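# Flip the grey finned box onto its fins, feet up

## Task

Turn the grey finned box upside down in roughly the spot where it already stands, so it ends up resting flat on its fins with its feet pointing up.

## Robot and tools

Robot: two arms, left_arm and right_arm, each with a two-finger parallel gripper. The gripper's fingers point along its own +z axis and close along its y axis. end_effector_position is the point between the finger pads, about 1 cm short of the tips.

Frames: the scene frame has its origin at table height, midway between the nominal arm bases, +z up, +x out over the table, and left_arm on the +y side (not tied to image left/right). Fixed cameras and the table use this frame. Each arm reports its hand pose, velocities and targets in its own base frame. Calibrated bases in the scene frame: left_arm at (+0.026, +0.257, +0.013) m, quat_wxyz (+1.000, 0, 0, -0.019); right_arm at (+0.001, -0.338, +0.037) m, quat_wxyz (+1.000, 0, 0, +0.016). Both bases have +z up. Reported positions may be off by a few centimetres, more at long reach.

Row format (shared by execute_actions and move): one flat list of 14 numbers, all in [-1, 1]: dx, dy, dz, rx, ry, rz, opening for left_arm, then the same seven for right_arm. Both arms always appear, even if only one moves. dx, dy, dz, rx, ry, rz are offsets, not poses: a translation along that arm's base axes and a rotation vector turning about the Hand target's position, both counted from the arm's Hand target as it was when the action or move began. 1.0 equals 0.6 m for translation or 180 degrees for rotation. A translation longer than 1.0 may be shortened along its direction. Repeating the same offset in a new call moves the arm further. Sending six zeros re-commands the current Hand target. opening is absolute, not an offset: +1 fully open (0.094 m), -1 closed. A 0 in the opening slot is a real command (half open), so to leave a gripper alone repeat its current opening.

execute_actions(actions, cameras): actions is a list of actions; each action is a table of 1 to 15 rows, each row lasting one 1/30 s step; if fewer than 15 rows, the last row is held for the rest. Every row counts from the action's starting Hand target. An empty actions list just reports state and images. cameras: list of names, ["all"], or []; default is all for an empty list, otherwise none.

move(target, speed, blend, opening_speed, blocking, cameras): drives each gripper in a straight line toward one row, or through a list of up to 15 rows, all offsets counted from the same starting Hand targets. speed is the top path speed in m/s (0.002 to 4.3, default 0.25; rotation up to twice that in rad/s), one value or one per target. blend (m) rounds corners between listed targets. opening_speed (per second on the -1..+1 scale, at least 0.2) makes fingers change gradually; use a low value for fragile items. blocking=false returns after about 0.5 s while the move continues. Paths share at most 10 s. The move does not avoid obstacles or the other arm; keep paths away from an arm's own base. The result adds a 'move:' line: done, off_target, moving, held, fault, plus limits such as paced (pose clipped) or held (steps withheld). done means within 10 mm and 2 degrees and at rest; neither done nor off_target tells you about contact.

wait(seconds 0 to 10, cameras): lets time pass while arms hold their commands. stop(cameras): brakes a running move. zoom_image(camera, region [x0, y0, x1, y1] in pixels, max 504x504) enlarges part of the latest image. read_manual(section) returns licence text only. finished_scene(scene 1 or 2) ends the scene permanently; later calls go to the next scene.

Cameras (672x504 each): cam_head_left, cam_head_right, cam_high, cam_low, cam_left_wrist, cam_right_wrist.

Results: end_effector_position (m) and end_effector_quat_wxyz in each arm's base frame; Hand target is the last commanded pose after clipping (orientation is limited to within 40 degrees of the measured one each step); the gripper often rests a centimetre or so short of it due to friction and weight, which is not evidence of contact; resend the missing distance if needed. grip_measured is finger opening on the command scale (a few mm wide when empty; slightly narrower than a squeezed part). grip_effort_nm is gripper motor effort, negative closing; not a pad force. Joint torques follow Joint positions order; numbers 3 and 4 wrap at ±28 N m. Joint velocities may read 'within noise'. Tool commands shows present commands.

Cautions: an arm blocked by an object keeps pushing until commanded back past the gripper. Fast moves hit harder; targets far beyond a contact press harder. Never let the grippers or arms collide or squeeze each other; that can fail the scene. Don't drop the box, release it while moving, or let it leave the table. Avoid holding loads or stretching arms for long: motors heat, a MOTOR HOT line warns at 85 °C and at 100 °C the arm goes limp for 30 to 60 s. Objects may occasionally get nudged. The flipped box must stay fins-down after the robot lets go.

Each tool is called after "Emit:" by a JSON object that holds its "name" and its "arguments".

## Session

Emit:
{"name": "execute_actions", "arguments": {"actions": []}}

Scene clock: 0.00 s.
left_arm: end_effector_position=(+0.5662, -0.1283, +0.2532) grip_measured=+1.000 grip_effort_nm=n/a end_effector_quat_wxyz=(+0.190, -0.223, +0.955, +0.036) | right_arm: end_effector_position=(+0.4375, +0.0835, +0.2914) grip_measured=+1.000 grip_effort_nm=n/a end_effector_quat_wxyz=(+0.162, -0.288, +0.887, +0.322)
Joint positions: left_arm=[-0.296 1.668 1.62 -1.222 -0.251 -0.715 0.094] | right_arm=[-0.072 1.426 1.367 -1.439 -0.734 -0.671 0.094]
Joint velocities: within noise
Joint torques (N m): no reading
Heat: left arm: hottest elbow 33 °C; right arm: hottest waist 32 °C.
Hand target: left_arm +0.5722, -0.1301, +0.2596; +0.198, -0.224, +0.954, +0.032 | right_arm +0.4432, +0.0831, +0.3022; +0.174, -0.292, +0.885, +0.317
Tool commands: left_gripper/opening=+1.0 right_gripper/opening=+1.0

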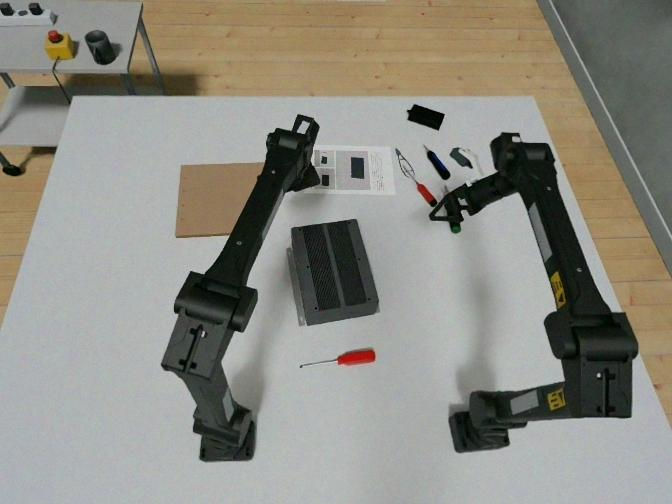

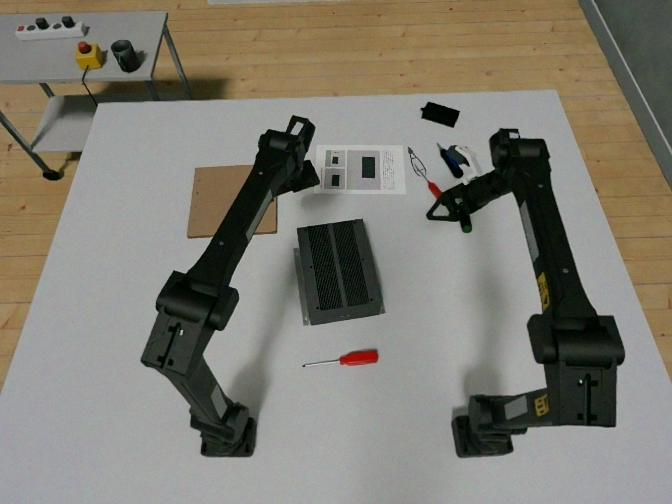

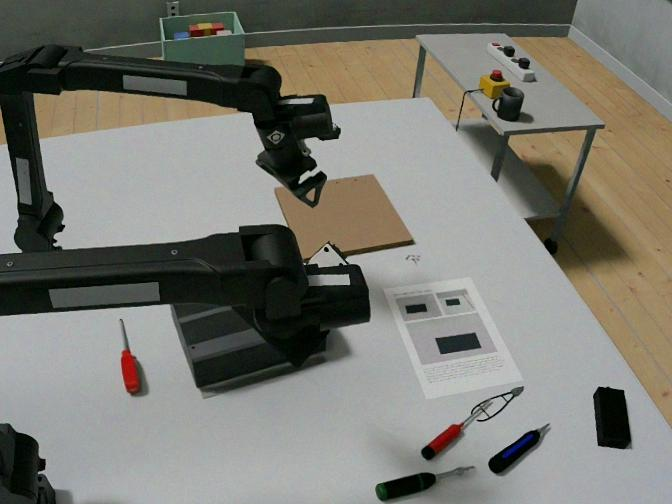

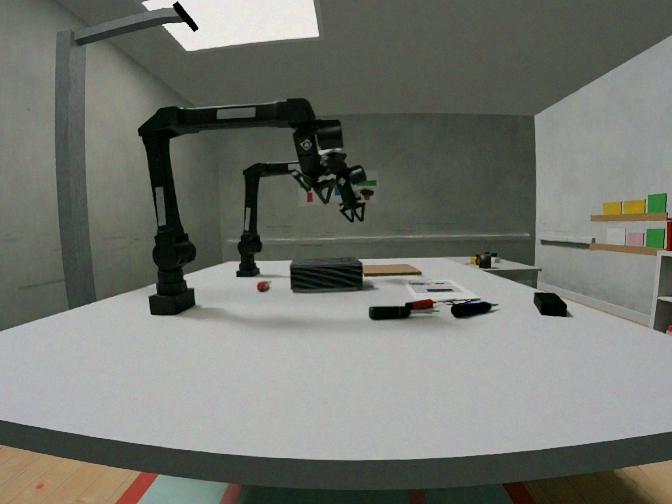

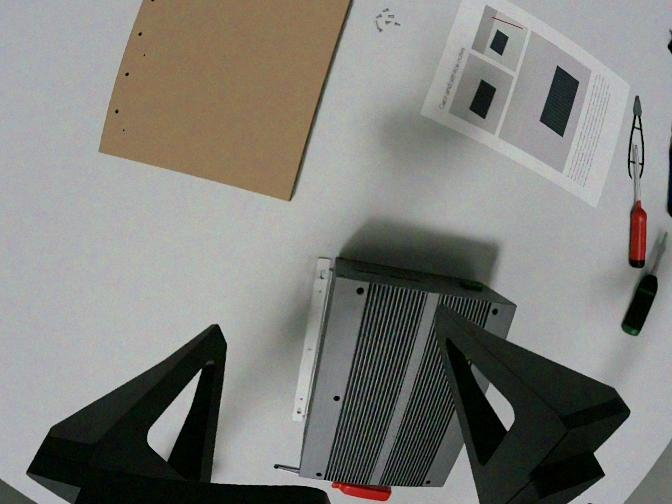

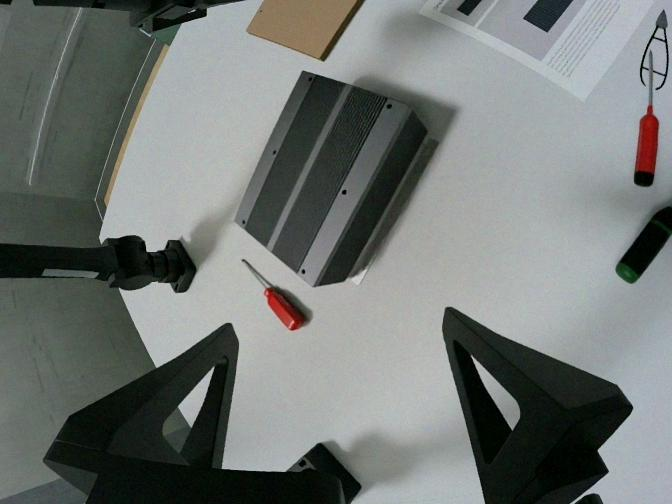

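Emit:
{"name": "zoom_image", "arguments": {"camera": "cam_left_wrist", "region": [260, 230, 540, 504]}}

Emit:
{"name": "zoom_image", "arguments": {"camera": "cam_right_wrist", "region": [220, 50, 470, 300]}}

Emit:
{"name": "zoom_image", "arguments": {"camera": "cam_low", "region": [250, 220, 410, 320]}}

Emit:
{"name": "zoom_image", "arguments": {"camera": "cam_high", "region": [100, 220, 400, 420]}}

Emit:
{"name": "zoom_image", "arguments": {"camera": "cam_head_left", "region": [270, 200, 400, 340]}}

Scaled by 1.800 from the camera's 672x504 image, which has a finer 960x720 frame.

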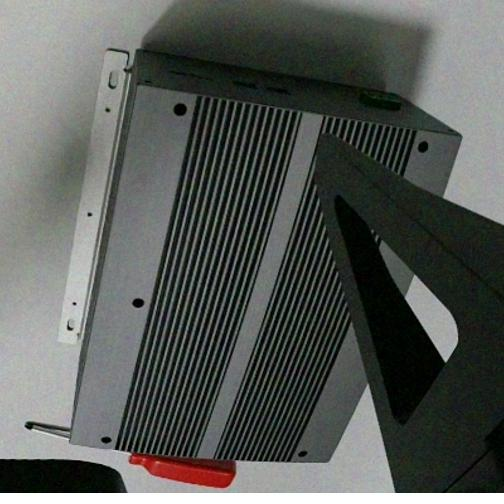

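Scaled by 2.016 from the camera's 672x504 image, which has a finer 960x720 frame.

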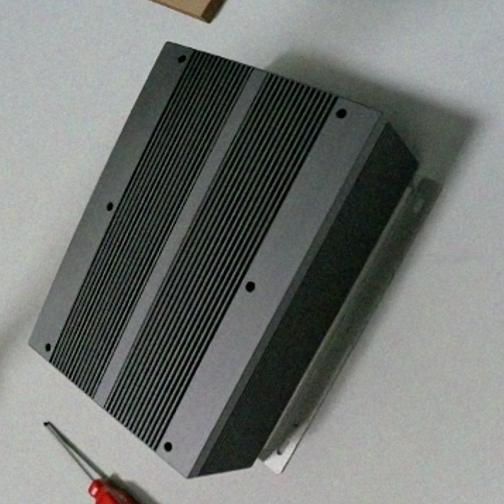

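Scaled by 3.150.

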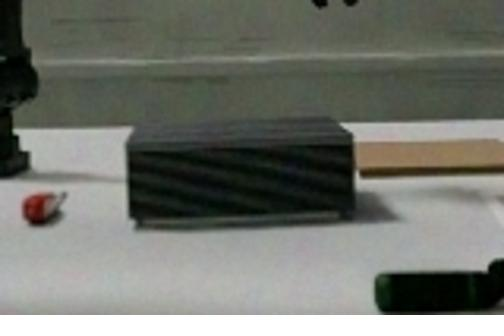

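Scaled by 1.680.

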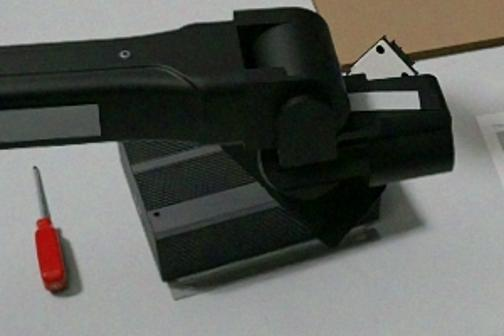

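Scaled by 3.600.

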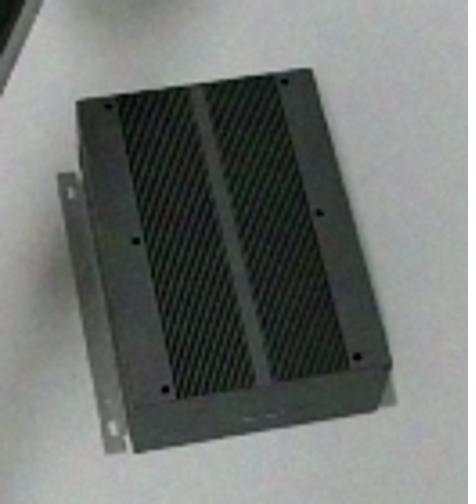

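Emit:
{"name": "move", "arguments": {"target": [-0.16,0.152,-0.1,-0.105,-0.2415,-0.5425,-1,0.166,0.03,-0.1,0.0757,-0.2125,0.1304,-1], "cameras": ["all"], "speed": 0.4}}

Scene clock: 145.07 s.
left_arm: end_effector_position=(+0.4630, -0.0444, +0.1981) grip_measured=-0.989 grip_effort_nm=-0.598 end_effector_quat_wxyz=(+0.415, +0.523, +0.663, -0.339) | right_arm: end_effector_position=(+0.5304, +0.1095, +0.2338) grip_measured=-0.986 grip_effort_nm=-0.764 end_effector_quat_wxyz=(+0.404, -0.524, +0.665, +0.344)
Joint positions: left_arm=[0.246 1.601 1.164 -1.194 1.129 1.62 0.001] | right_arm=[-0.083 1.658 1.335 -1.015 -1.106 -1.274 0.001]
Joint torques (N m): left_arm=[-0.5 -9.64 10.78 0.23 0.6 -0.07] | right_arm=[-2.26 -13.33 10.07 1.07 -0.86 -0.15]
Heat: left arm: hottest elbow 45 °C; right arm: hottest elbow 40 °C.
Hand target: left_arm +0.4762, -0.0389, +0.1996; +0.417, +0.528, +0.661, -0.333 | right_arm +0.5428, +0.1012, +0.2422; +0.418, -0.527, +0.661, +0.333
Off the commanded pose: left_arm 0.014 m, 1 deg | right_arm 0.017 m, 2 deg.
move: off_target (left_arm, right_arm)

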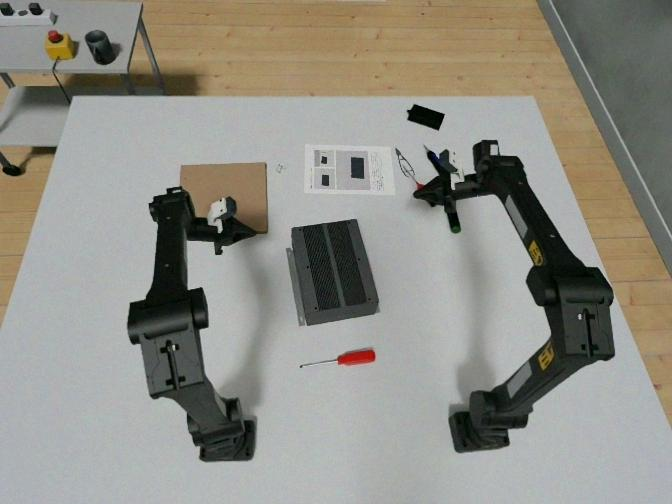

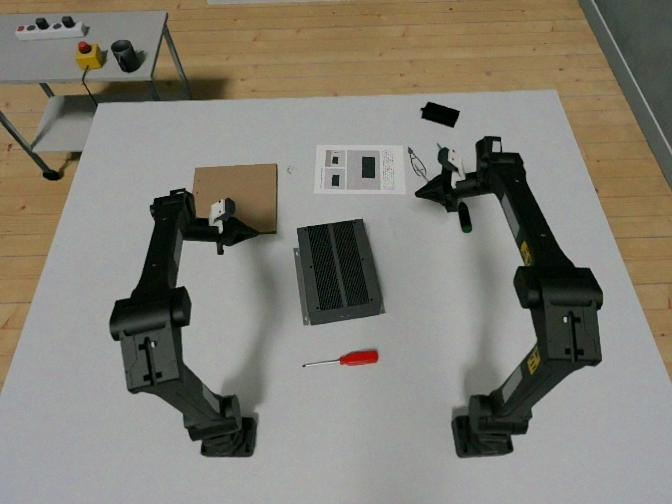

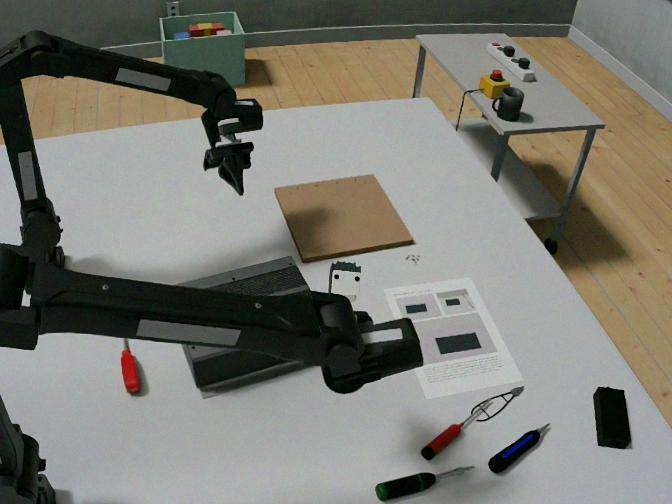

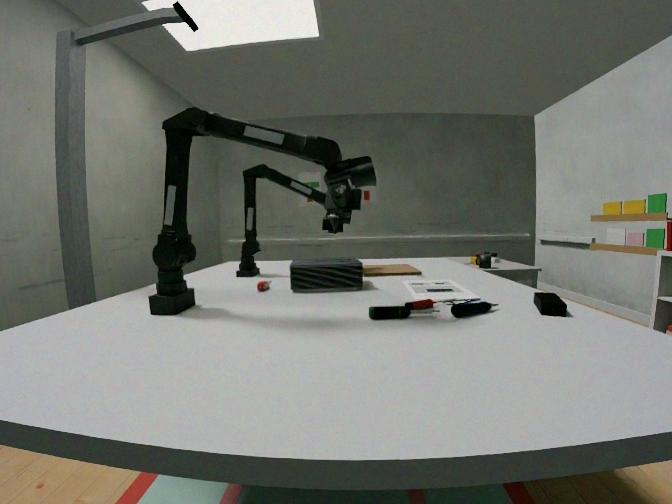

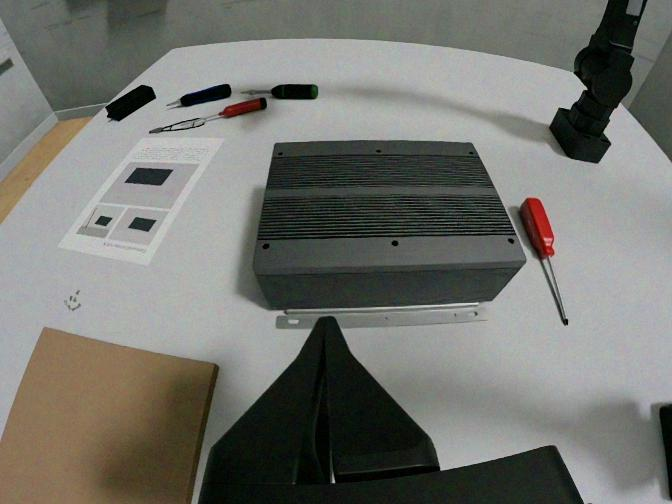

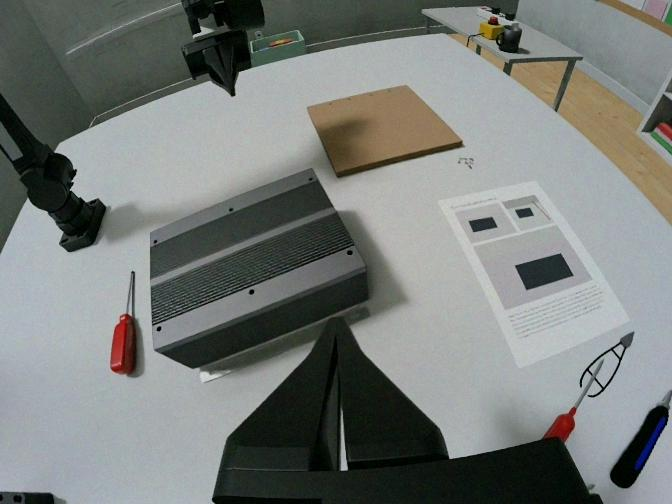

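Emit:
{"name": "move", "arguments": {"target": [[0.045,0,-0.14,0,0,0,-1,-0.027,0,-0.18,0,0,0,-1],[0.045,-0.085,-0.267,0,0,0,-1,-0.027,0.11,-0.357,0,0,0,-1]], "cameras": ["all"], "speed": 0.2}}

Scene clock: 199.43 s.
left_arm: end_effector_position=(+0.5065, -0.0863, +0.0524) grip_measured=-0.989 grip_effort_nm=-0.598 end_effector_quat_wxyz=(+0.426, +0.533, +0.654, -0.325) | right_arm: end_effector_position=(+0.5259, +0.1628, +0.0294) grip_measured=-0.986 grip_effort_nm=-0.764 end_effector_quat_wxyz=(+0.418, -0.526, +0.662, +0.333)
Joint positions: left_arm=[0.138 1.861 1.054 -0.558 1.121 1.377 0.001] | right_arm=[0.024 1.917 1.035 -0.208 -1.065 -1.031 0.001]
Joint torques (N m): left_arm=[-1.38 -11.99 5.68 1.4 0.59 -0.31] | right_arm=[0.03 -14.33 5.56 1.7 -0.48 -0.01]
Heat: left arm: hottest elbow 43 °C; right arm: hottest elbow 44 °C.
Hand target: left_arm +0.5032, -0.0900, +0.0394; +0.417, +0.528, +0.660, -0.333 | right_arm +0.5265, +0.1671, +0.0279; +0.418, -0.527, +0.661, +0.333
Off the commanded pose: left_arm 0.014 m, 2 deg | right_arm 0.005 m, 0 deg.
move: off_target (left_arm)

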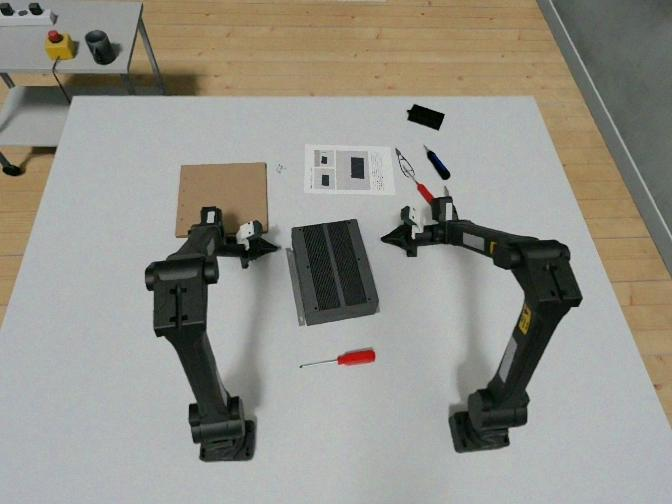

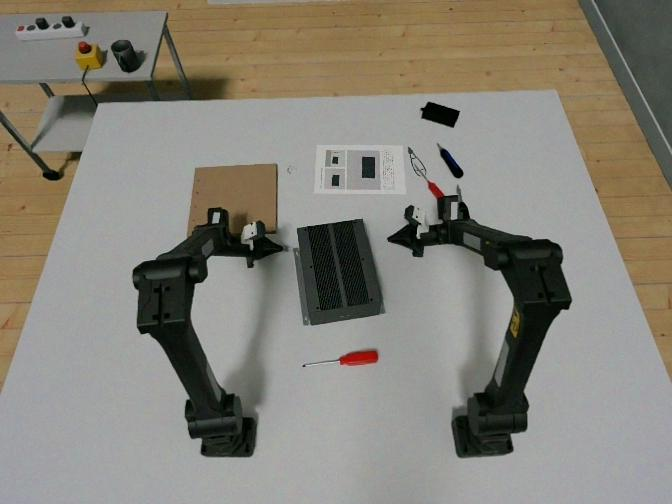

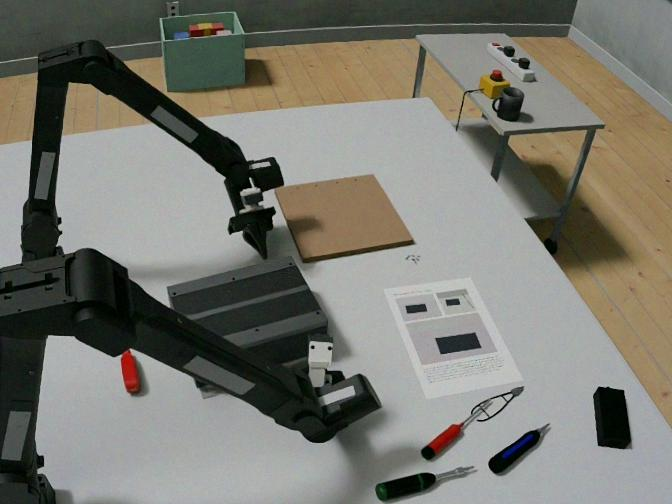

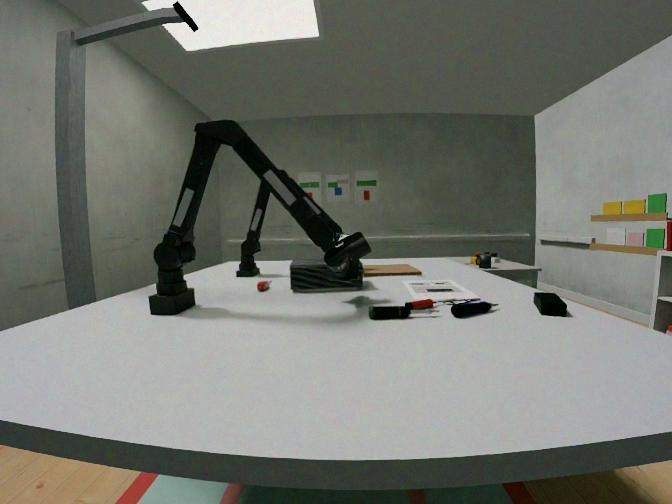

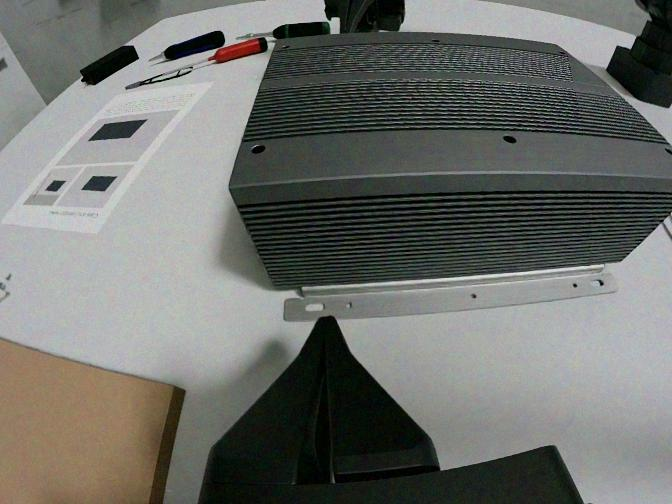

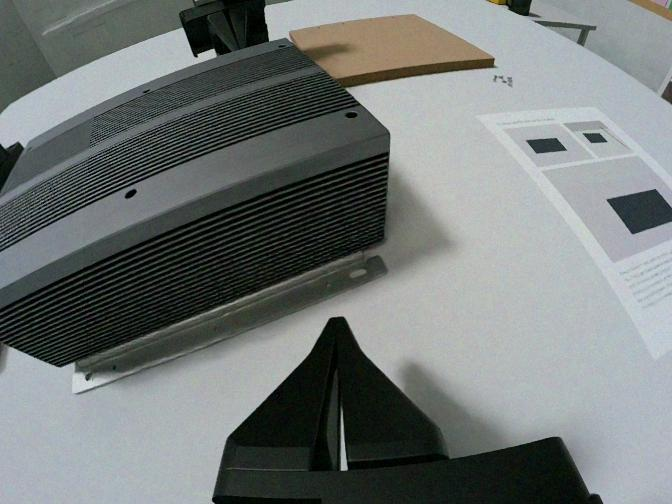

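Emit:
{"name": "move", "arguments": {"target": [-0.015,-0.065,-0.022,0,0,0,-1,-0.022,0.078,-0.0165,0,0,0,-1], "cameras": ["all"], "speed": 0.1}}

Scene clock: 214.00 s.
left_arm: end_effector_position=(+0.4965, -0.1263, +0.0347) grip_measured=-0.989 grip_effort_nm=-0.598 end_effector_quat_wxyz=(+0.423, +0.532, +0.656, -0.328) | right_arm: end_effector_position=(+0.5136, +0.2097, +0.0209) grip_measured=-0.986 grip_effort_nm=-0.764 end_effector_quat_wxyz=(+0.418, -0.527, +0.661, +0.332)
Joint positions: left_arm=[0.055 1.861 0.973 -0.33 1.1 1.2 0.001] | right_arm=[0.122 1.917 0.975 -0.005 -1.013 -0.868 0.001]
Joint torques (N m): left_arm=[-1.26 -12.34 5.5 1.52 0.56 -0.31] | right_arm=[-0.44 -13.8 5.23 1.84 -0.42 0.02]
Heat: left arm: hottest elbow 42 °C; right arm: hottest elbow 41 °C.
Hand target: left_arm +0.4942, -0.1291, +0.0262; +0.417, +0.528, +0.661, -0.333 | right_arm +0.5134, +0.2140, +0.0181; +0.418, -0.527, +0.661, +0.333
Off the commanded pose: left_arm 0.009 m, 1 deg | right_arm 0.005 m, 0 deg.
move: done

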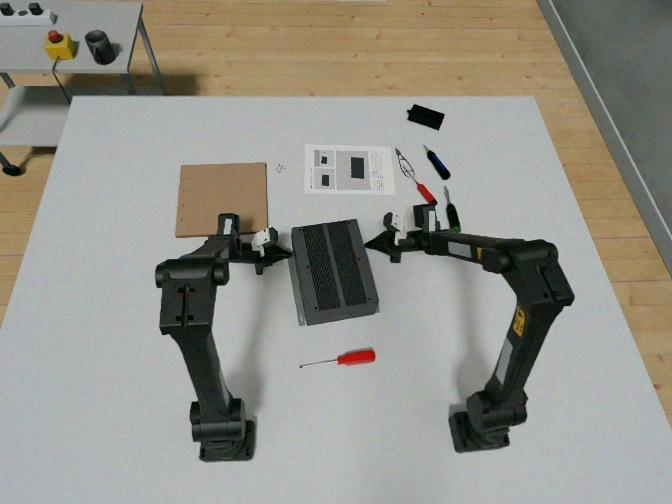

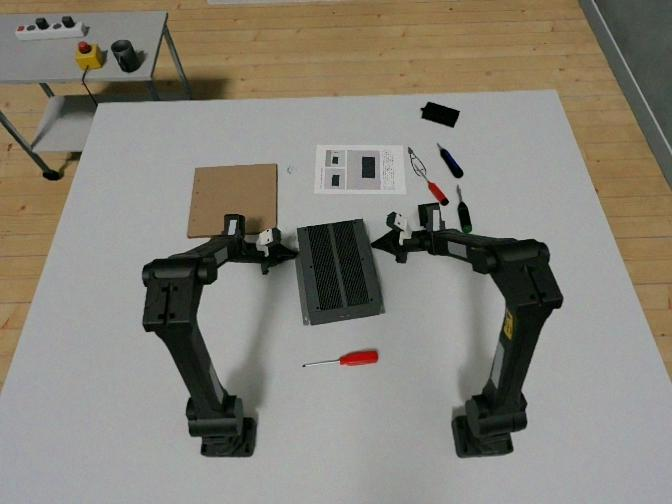

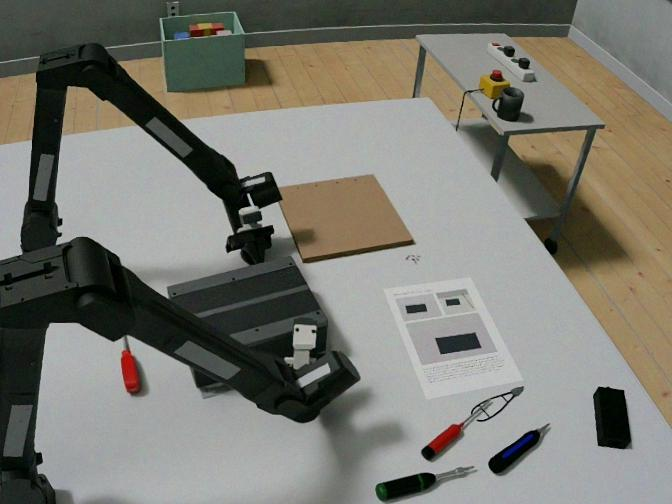

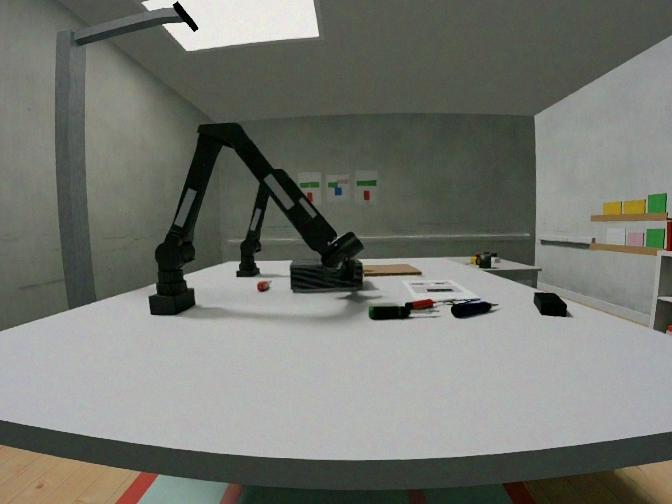

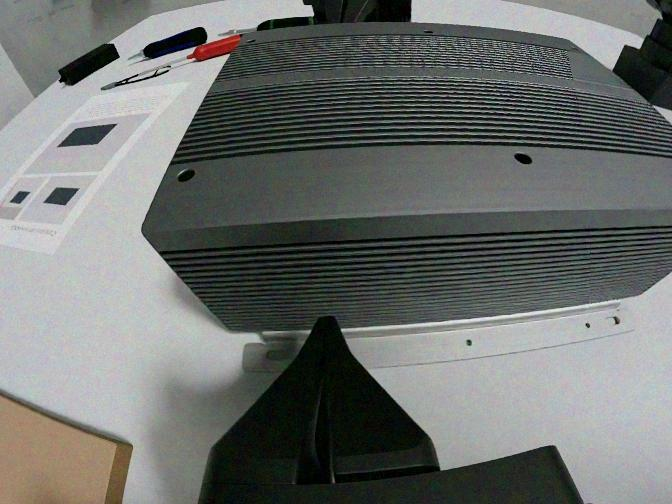

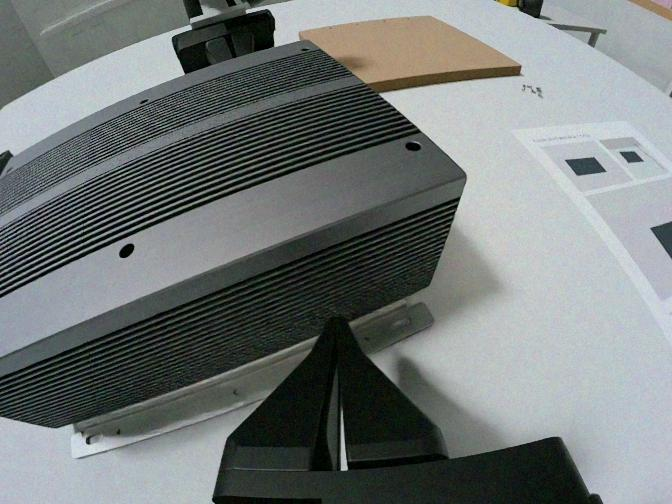

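Emit:
{"name": "move", "arguments": {"target": [0.01,-0.06,-0.005,0,0,0,-1,-0.009,0.055,0,0,0,0,-1], "cameras": ["cam_left_wrist","cam_right_wrist","cam_head_left"], "speed": 0.06}}

Scene clock: 222.20 s.
left_arm: end_effector_position=(+0.5047, -0.1360, +0.0312) grip_measured=-0.989 grip_effort_nm=-0.593 end_effector_quat_wxyz=(+0.426, +0.514, +0.673, -0.319) | right_arm: end_effector_position=(+0.5158, +0.2242, +0.0200) grip_measured=-0.986 grip_effort_nm=-0.769 end_effector_quat_wxyz=(+0.423, -0.515, +0.672, +0.323)
Joint positions: left_arm=[0.029 1.861 0.949 -0.189 1.063 1.055 0.001] | right_arm=[0.157 1.916 0.957 0.091 -0.966 -0.771 0.001]
Joint torques (N m): left_arm=[-5.54 -11.81 6.17 2.17 0.77 -0.32] | right_arm=[3.14 -13.68 5.22 2.07 -0.59 0.01]
Heat: left arm: hottest elbow 41 °C; right arm: hottest elbow 40 °C.
Hand target: left_arm +0.5002, -0.1650, +0.0232; +0.417, +0.528, +0.661, -0.333 | right_arm +0.5080, +0.2469, +0.0180; +0.418, -0.527, +0.661, +0.333
Off the commanded pose: left_arm 0.030 m, 3 deg | right_arm 0.024 m, 2 deg.
move: off_target (left_arm, right_arm)
Images, in order (width x height): cam_head_left 672x504, cam_left_wrist 672x504, cam_right_wrist 672x504.

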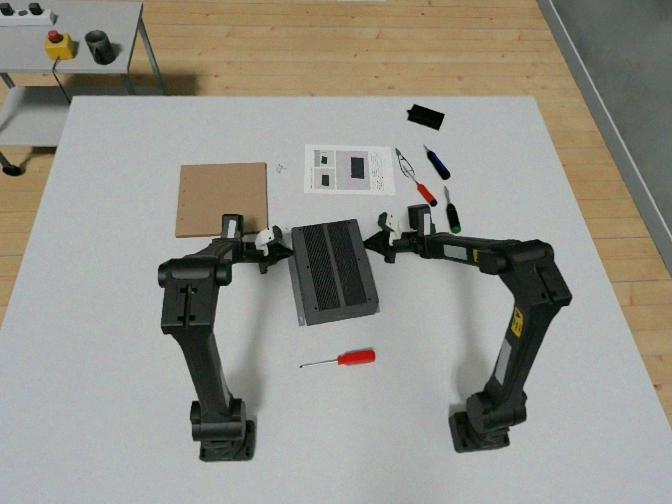

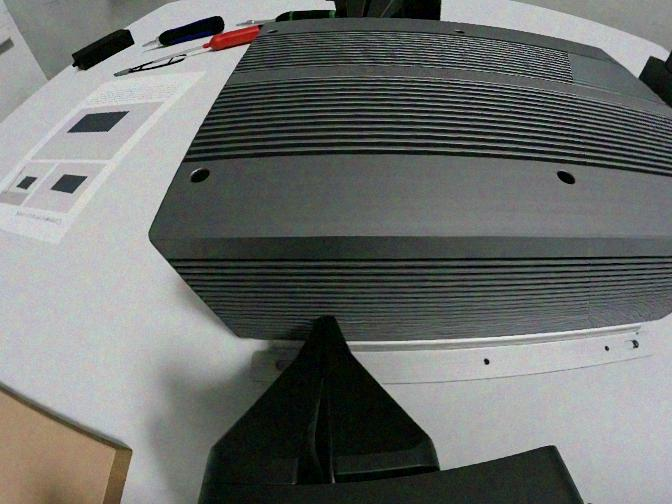

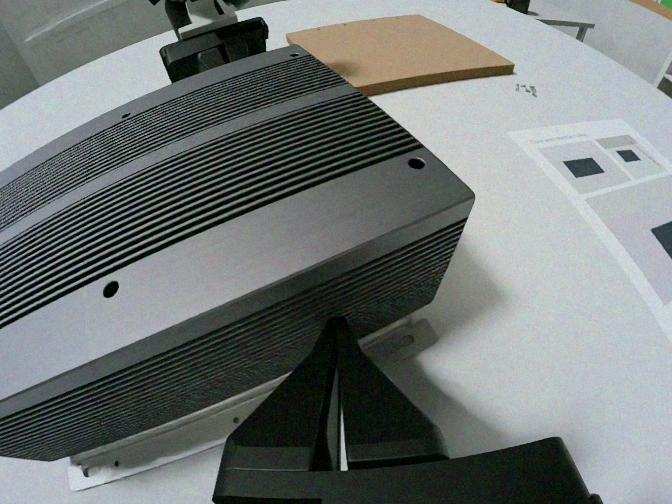

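Emit:
{"name": "move", "arguments": {"target": [[0.01,-0.095,0,0,0,0,-1,-0.013,0.095,0,0,0,0,-1],[0.01,-0.095,0.09,0,0,0,-1,-0.013,0.095,0.09,0,0,0,-1]], "cameras": ["all"], "speed": 0.06}}

Scene clock: 234.87 s.
left_arm: end_effector_position=(+0.5116, -0.1376, +0.0338) grip_measured=-0.989 grip_effort_nm=-0.589 end_effector_quat_wxyz=(+0.407, +0.470, +0.725, -0.297) | right_arm: end_effector_position=(+0.5206, +0.2262, +0.0222) grip_measured=-0.986 grip_effort_nm=-0.759 end_effector_quat_wxyz=(+0.401, -0.472, +0.727, +0.296)
Joint positions: left_arm=[0.006 1.822 0.923 -0.118 0.953 0.866 0.001] | right_arm=[0.185 1.876 0.941 0.089 -0.832 -0.635 0.001]
Joint torques (N m): left_arm=[-12.98 -16.85 8.75 1.4 3 -0.29] | right_arm=[8.88 -19.96 7.08 1.95 -3.2 0.04]
Heat: left arm: hottest elbow 41 °C; right arm: hottest elbow 39 °C.
Hand target: left_arm +0.5062, -0.2220, +0.0772; +0.417, +0.528, +0.661, -0.333 | right_arm +0.5002, +0.3039, +0.0720; +0.418, -0.527, +0.661, +0.333
Off the commanded pose: left_arm 0.095 m, 11 deg | right_arm 0.094 m, 11 deg.
move: off_target (left_arm, right_arm)

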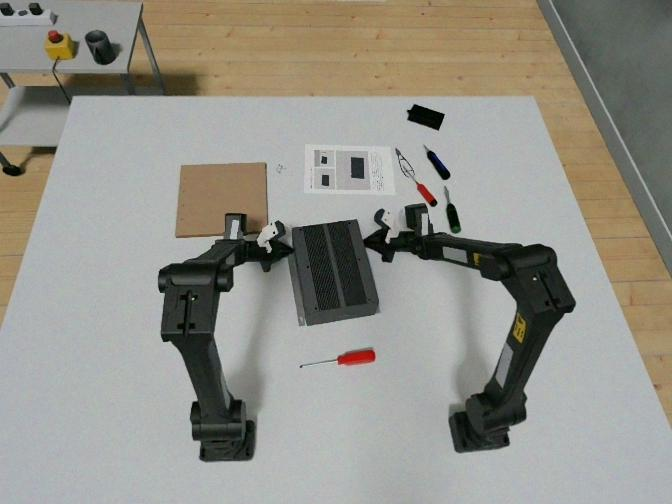

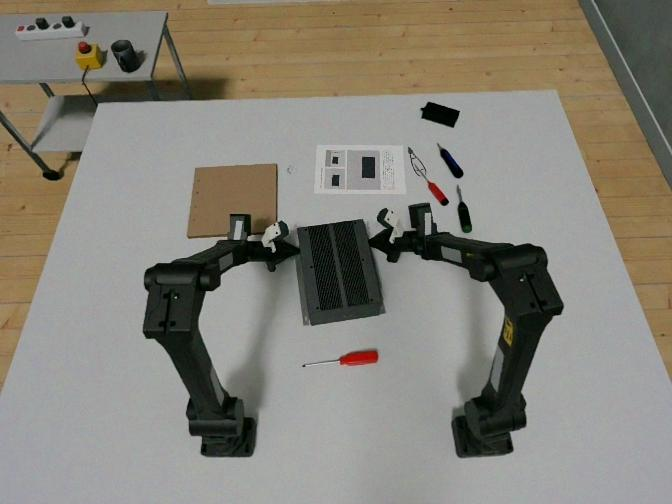

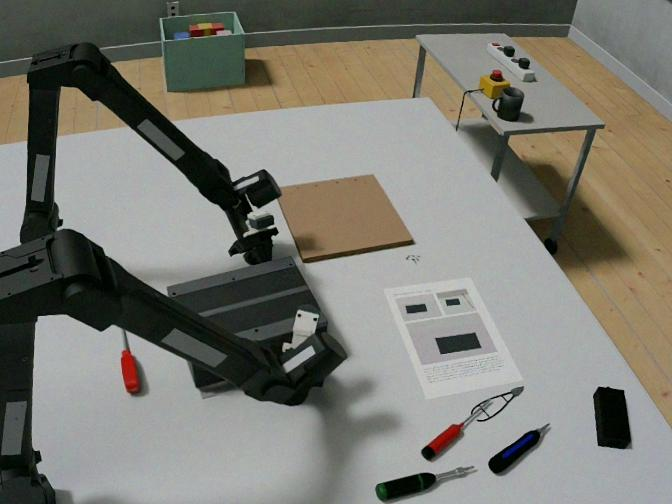

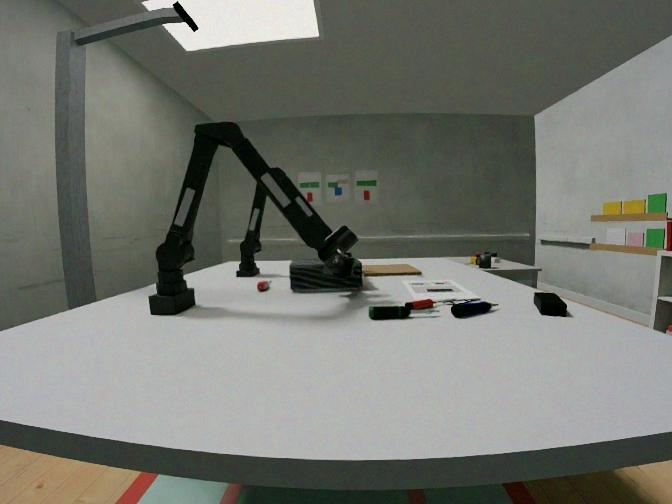

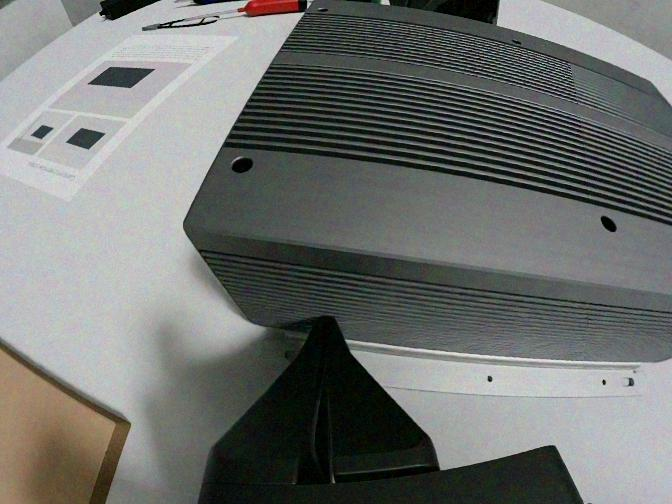

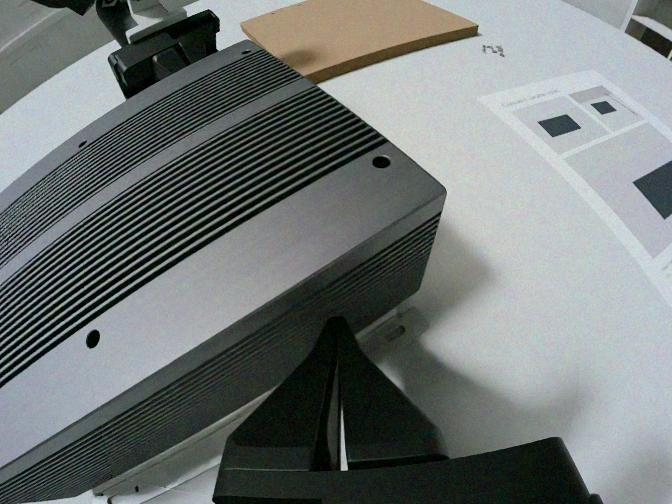

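Emit:
{"name": "move", "arguments": {"target": [0,-0.04,0.1,0,0,0,-1,0,0.04,0.1,0,0,0,-1], "cameras": ["cam_low","cam_left_wrist","cam_right_wrist"], "speed": 0.06}}

Scene clock: 242.27 s.
left_arm: end_effector_position=(+0.5010, -0.1462, +0.0630) grip_measured=-0.989 grip_effort_nm=-0.584 end_effector_quat_wxyz=(+0.380, +0.452, +0.748, -0.302) | right_arm: end_effector_position=(+0.5062, +0.2200, +0.0492) grip_measured=-0.986 grip_effort_nm=-0.759 end_effector_quat_wxyz=(+0.369, -0.448, +0.758, +0.298)
Joint positions: left_arm=[-0.02 1.73 0.923 -0.234 0.911 0.803 0.001] | right_arm=[0.187 1.773 0.928 -0.059 -0.796 -0.592 0.001]
Joint torques (N m): left_arm=[-14.56 -18.26 11.59 2.07 3.8 -0.32] | right_arm=[12.81 -20.25 10.63 3.02 -3.76 0.06]
Heat: left arm: hottest elbow 40 °C; right arm: hottest elbow 39 °C.
Hand target: left_arm +0.5062, -0.2460, +0.1372; +0.417, +0.528, +0.661, -0.333 | right_arm +0.5002, +0.3278, +0.1319; +0.418, -0.527, +0.661, +0.333
Off the commanded pose: left_arm 0.124 m, 14 deg | right_arm 0.136 m, 16 deg.
move: off_target (left_arm, right_arm)
Images, in order (width x height): cam_low 672x504, cam_left_wrist 672x504, cam_right_wrist 672x504.

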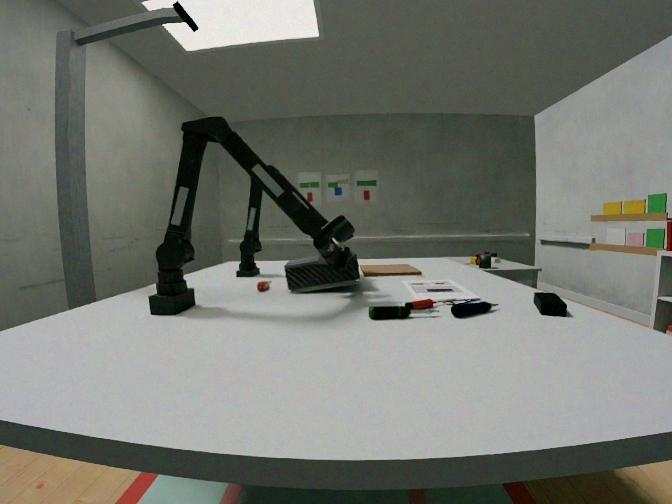

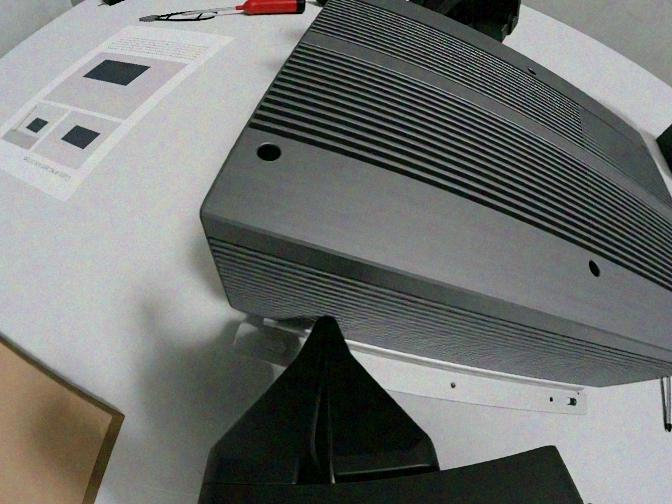

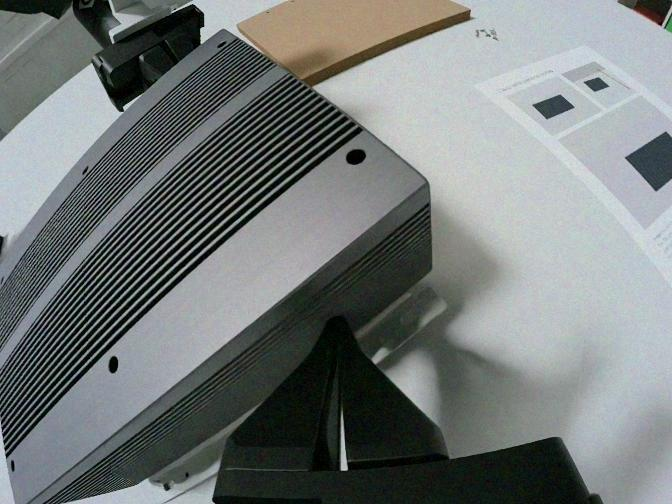

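Emit:
{"name": "move", "arguments": {"target": [0.02,-0.02,0.13,0,0,0,-1,0.03,0.02,0.13,0,0,0,-1], "cameras": ["cam_low","cam_left_wrist","cam_right_wrist"], "speed": 0.06}}

Scene clock: 248.43 s.
left_arm: end_effector_position=(+0.4979, -0.1510, +0.1210) grip_measured=-0.989 grip_effort_nm=-0.579 end_effector_quat_wxyz=(+0.361, +0.443, +0.760, -0.309) | right_arm: end_effector_position=(+0.5061, +0.2172, +0.1057) grip_measured=-0.986 grip_effort_nm=-0.759 end_effector_quat_wxyz=(+0.352, -0.438, +0.773, +0.296)
Joint positions: left_arm=[-0.033 1.617 0.985 -0.438 0.896 0.778 0.001] | right_arm=[0.187 1.657 0.987 -0.271 -0.773 -0.58 0.001]
Joint torques (N m): left_arm=[-15.03 -17.14 16.28 2.32 4.08 -0.31] | right_arm=[13.33 -18.14 16.02 3.07 -4.6 -0.02]
Heat: left arm: hottest elbow 41 °C; right arm: hottest elbow 40 °C.
Hand target: left_arm +0.5181, -0.2581, +0.2153; +0.417, +0.528, +0.660, -0.333 | right_arm +0.5182, +0.3399, +0.2099; +0.418, -0.527, +0.661, +0.333
Off the commanded pose: left_arm 0.144 m, 17 deg | right_arm 0.161 m, 19 deg.
move: off_target (left_arm, right_arm)
Images, in order (width x height): cam_low 672x504, cam_left_wrist 672x504, cam_right_wrist 672x504.

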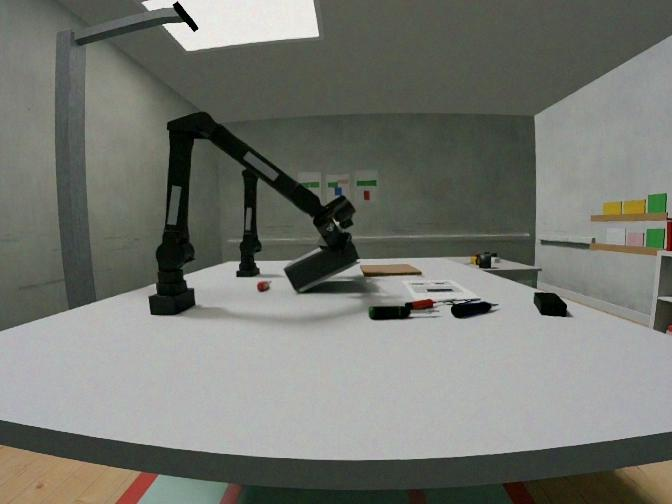

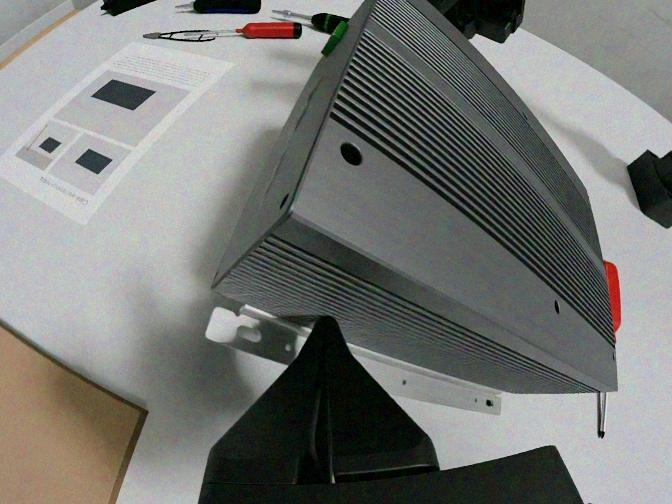

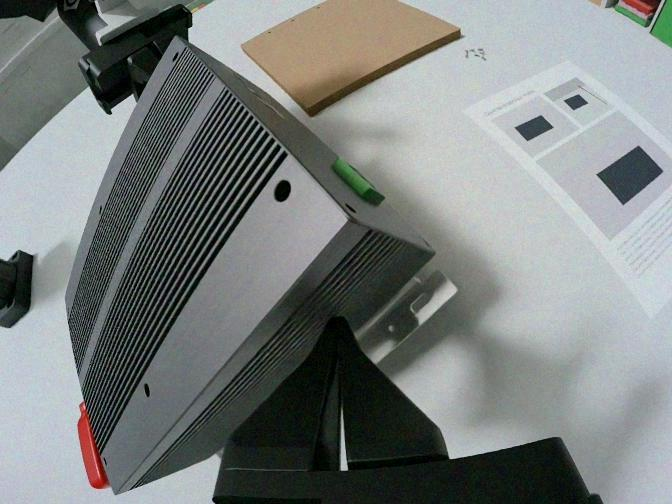

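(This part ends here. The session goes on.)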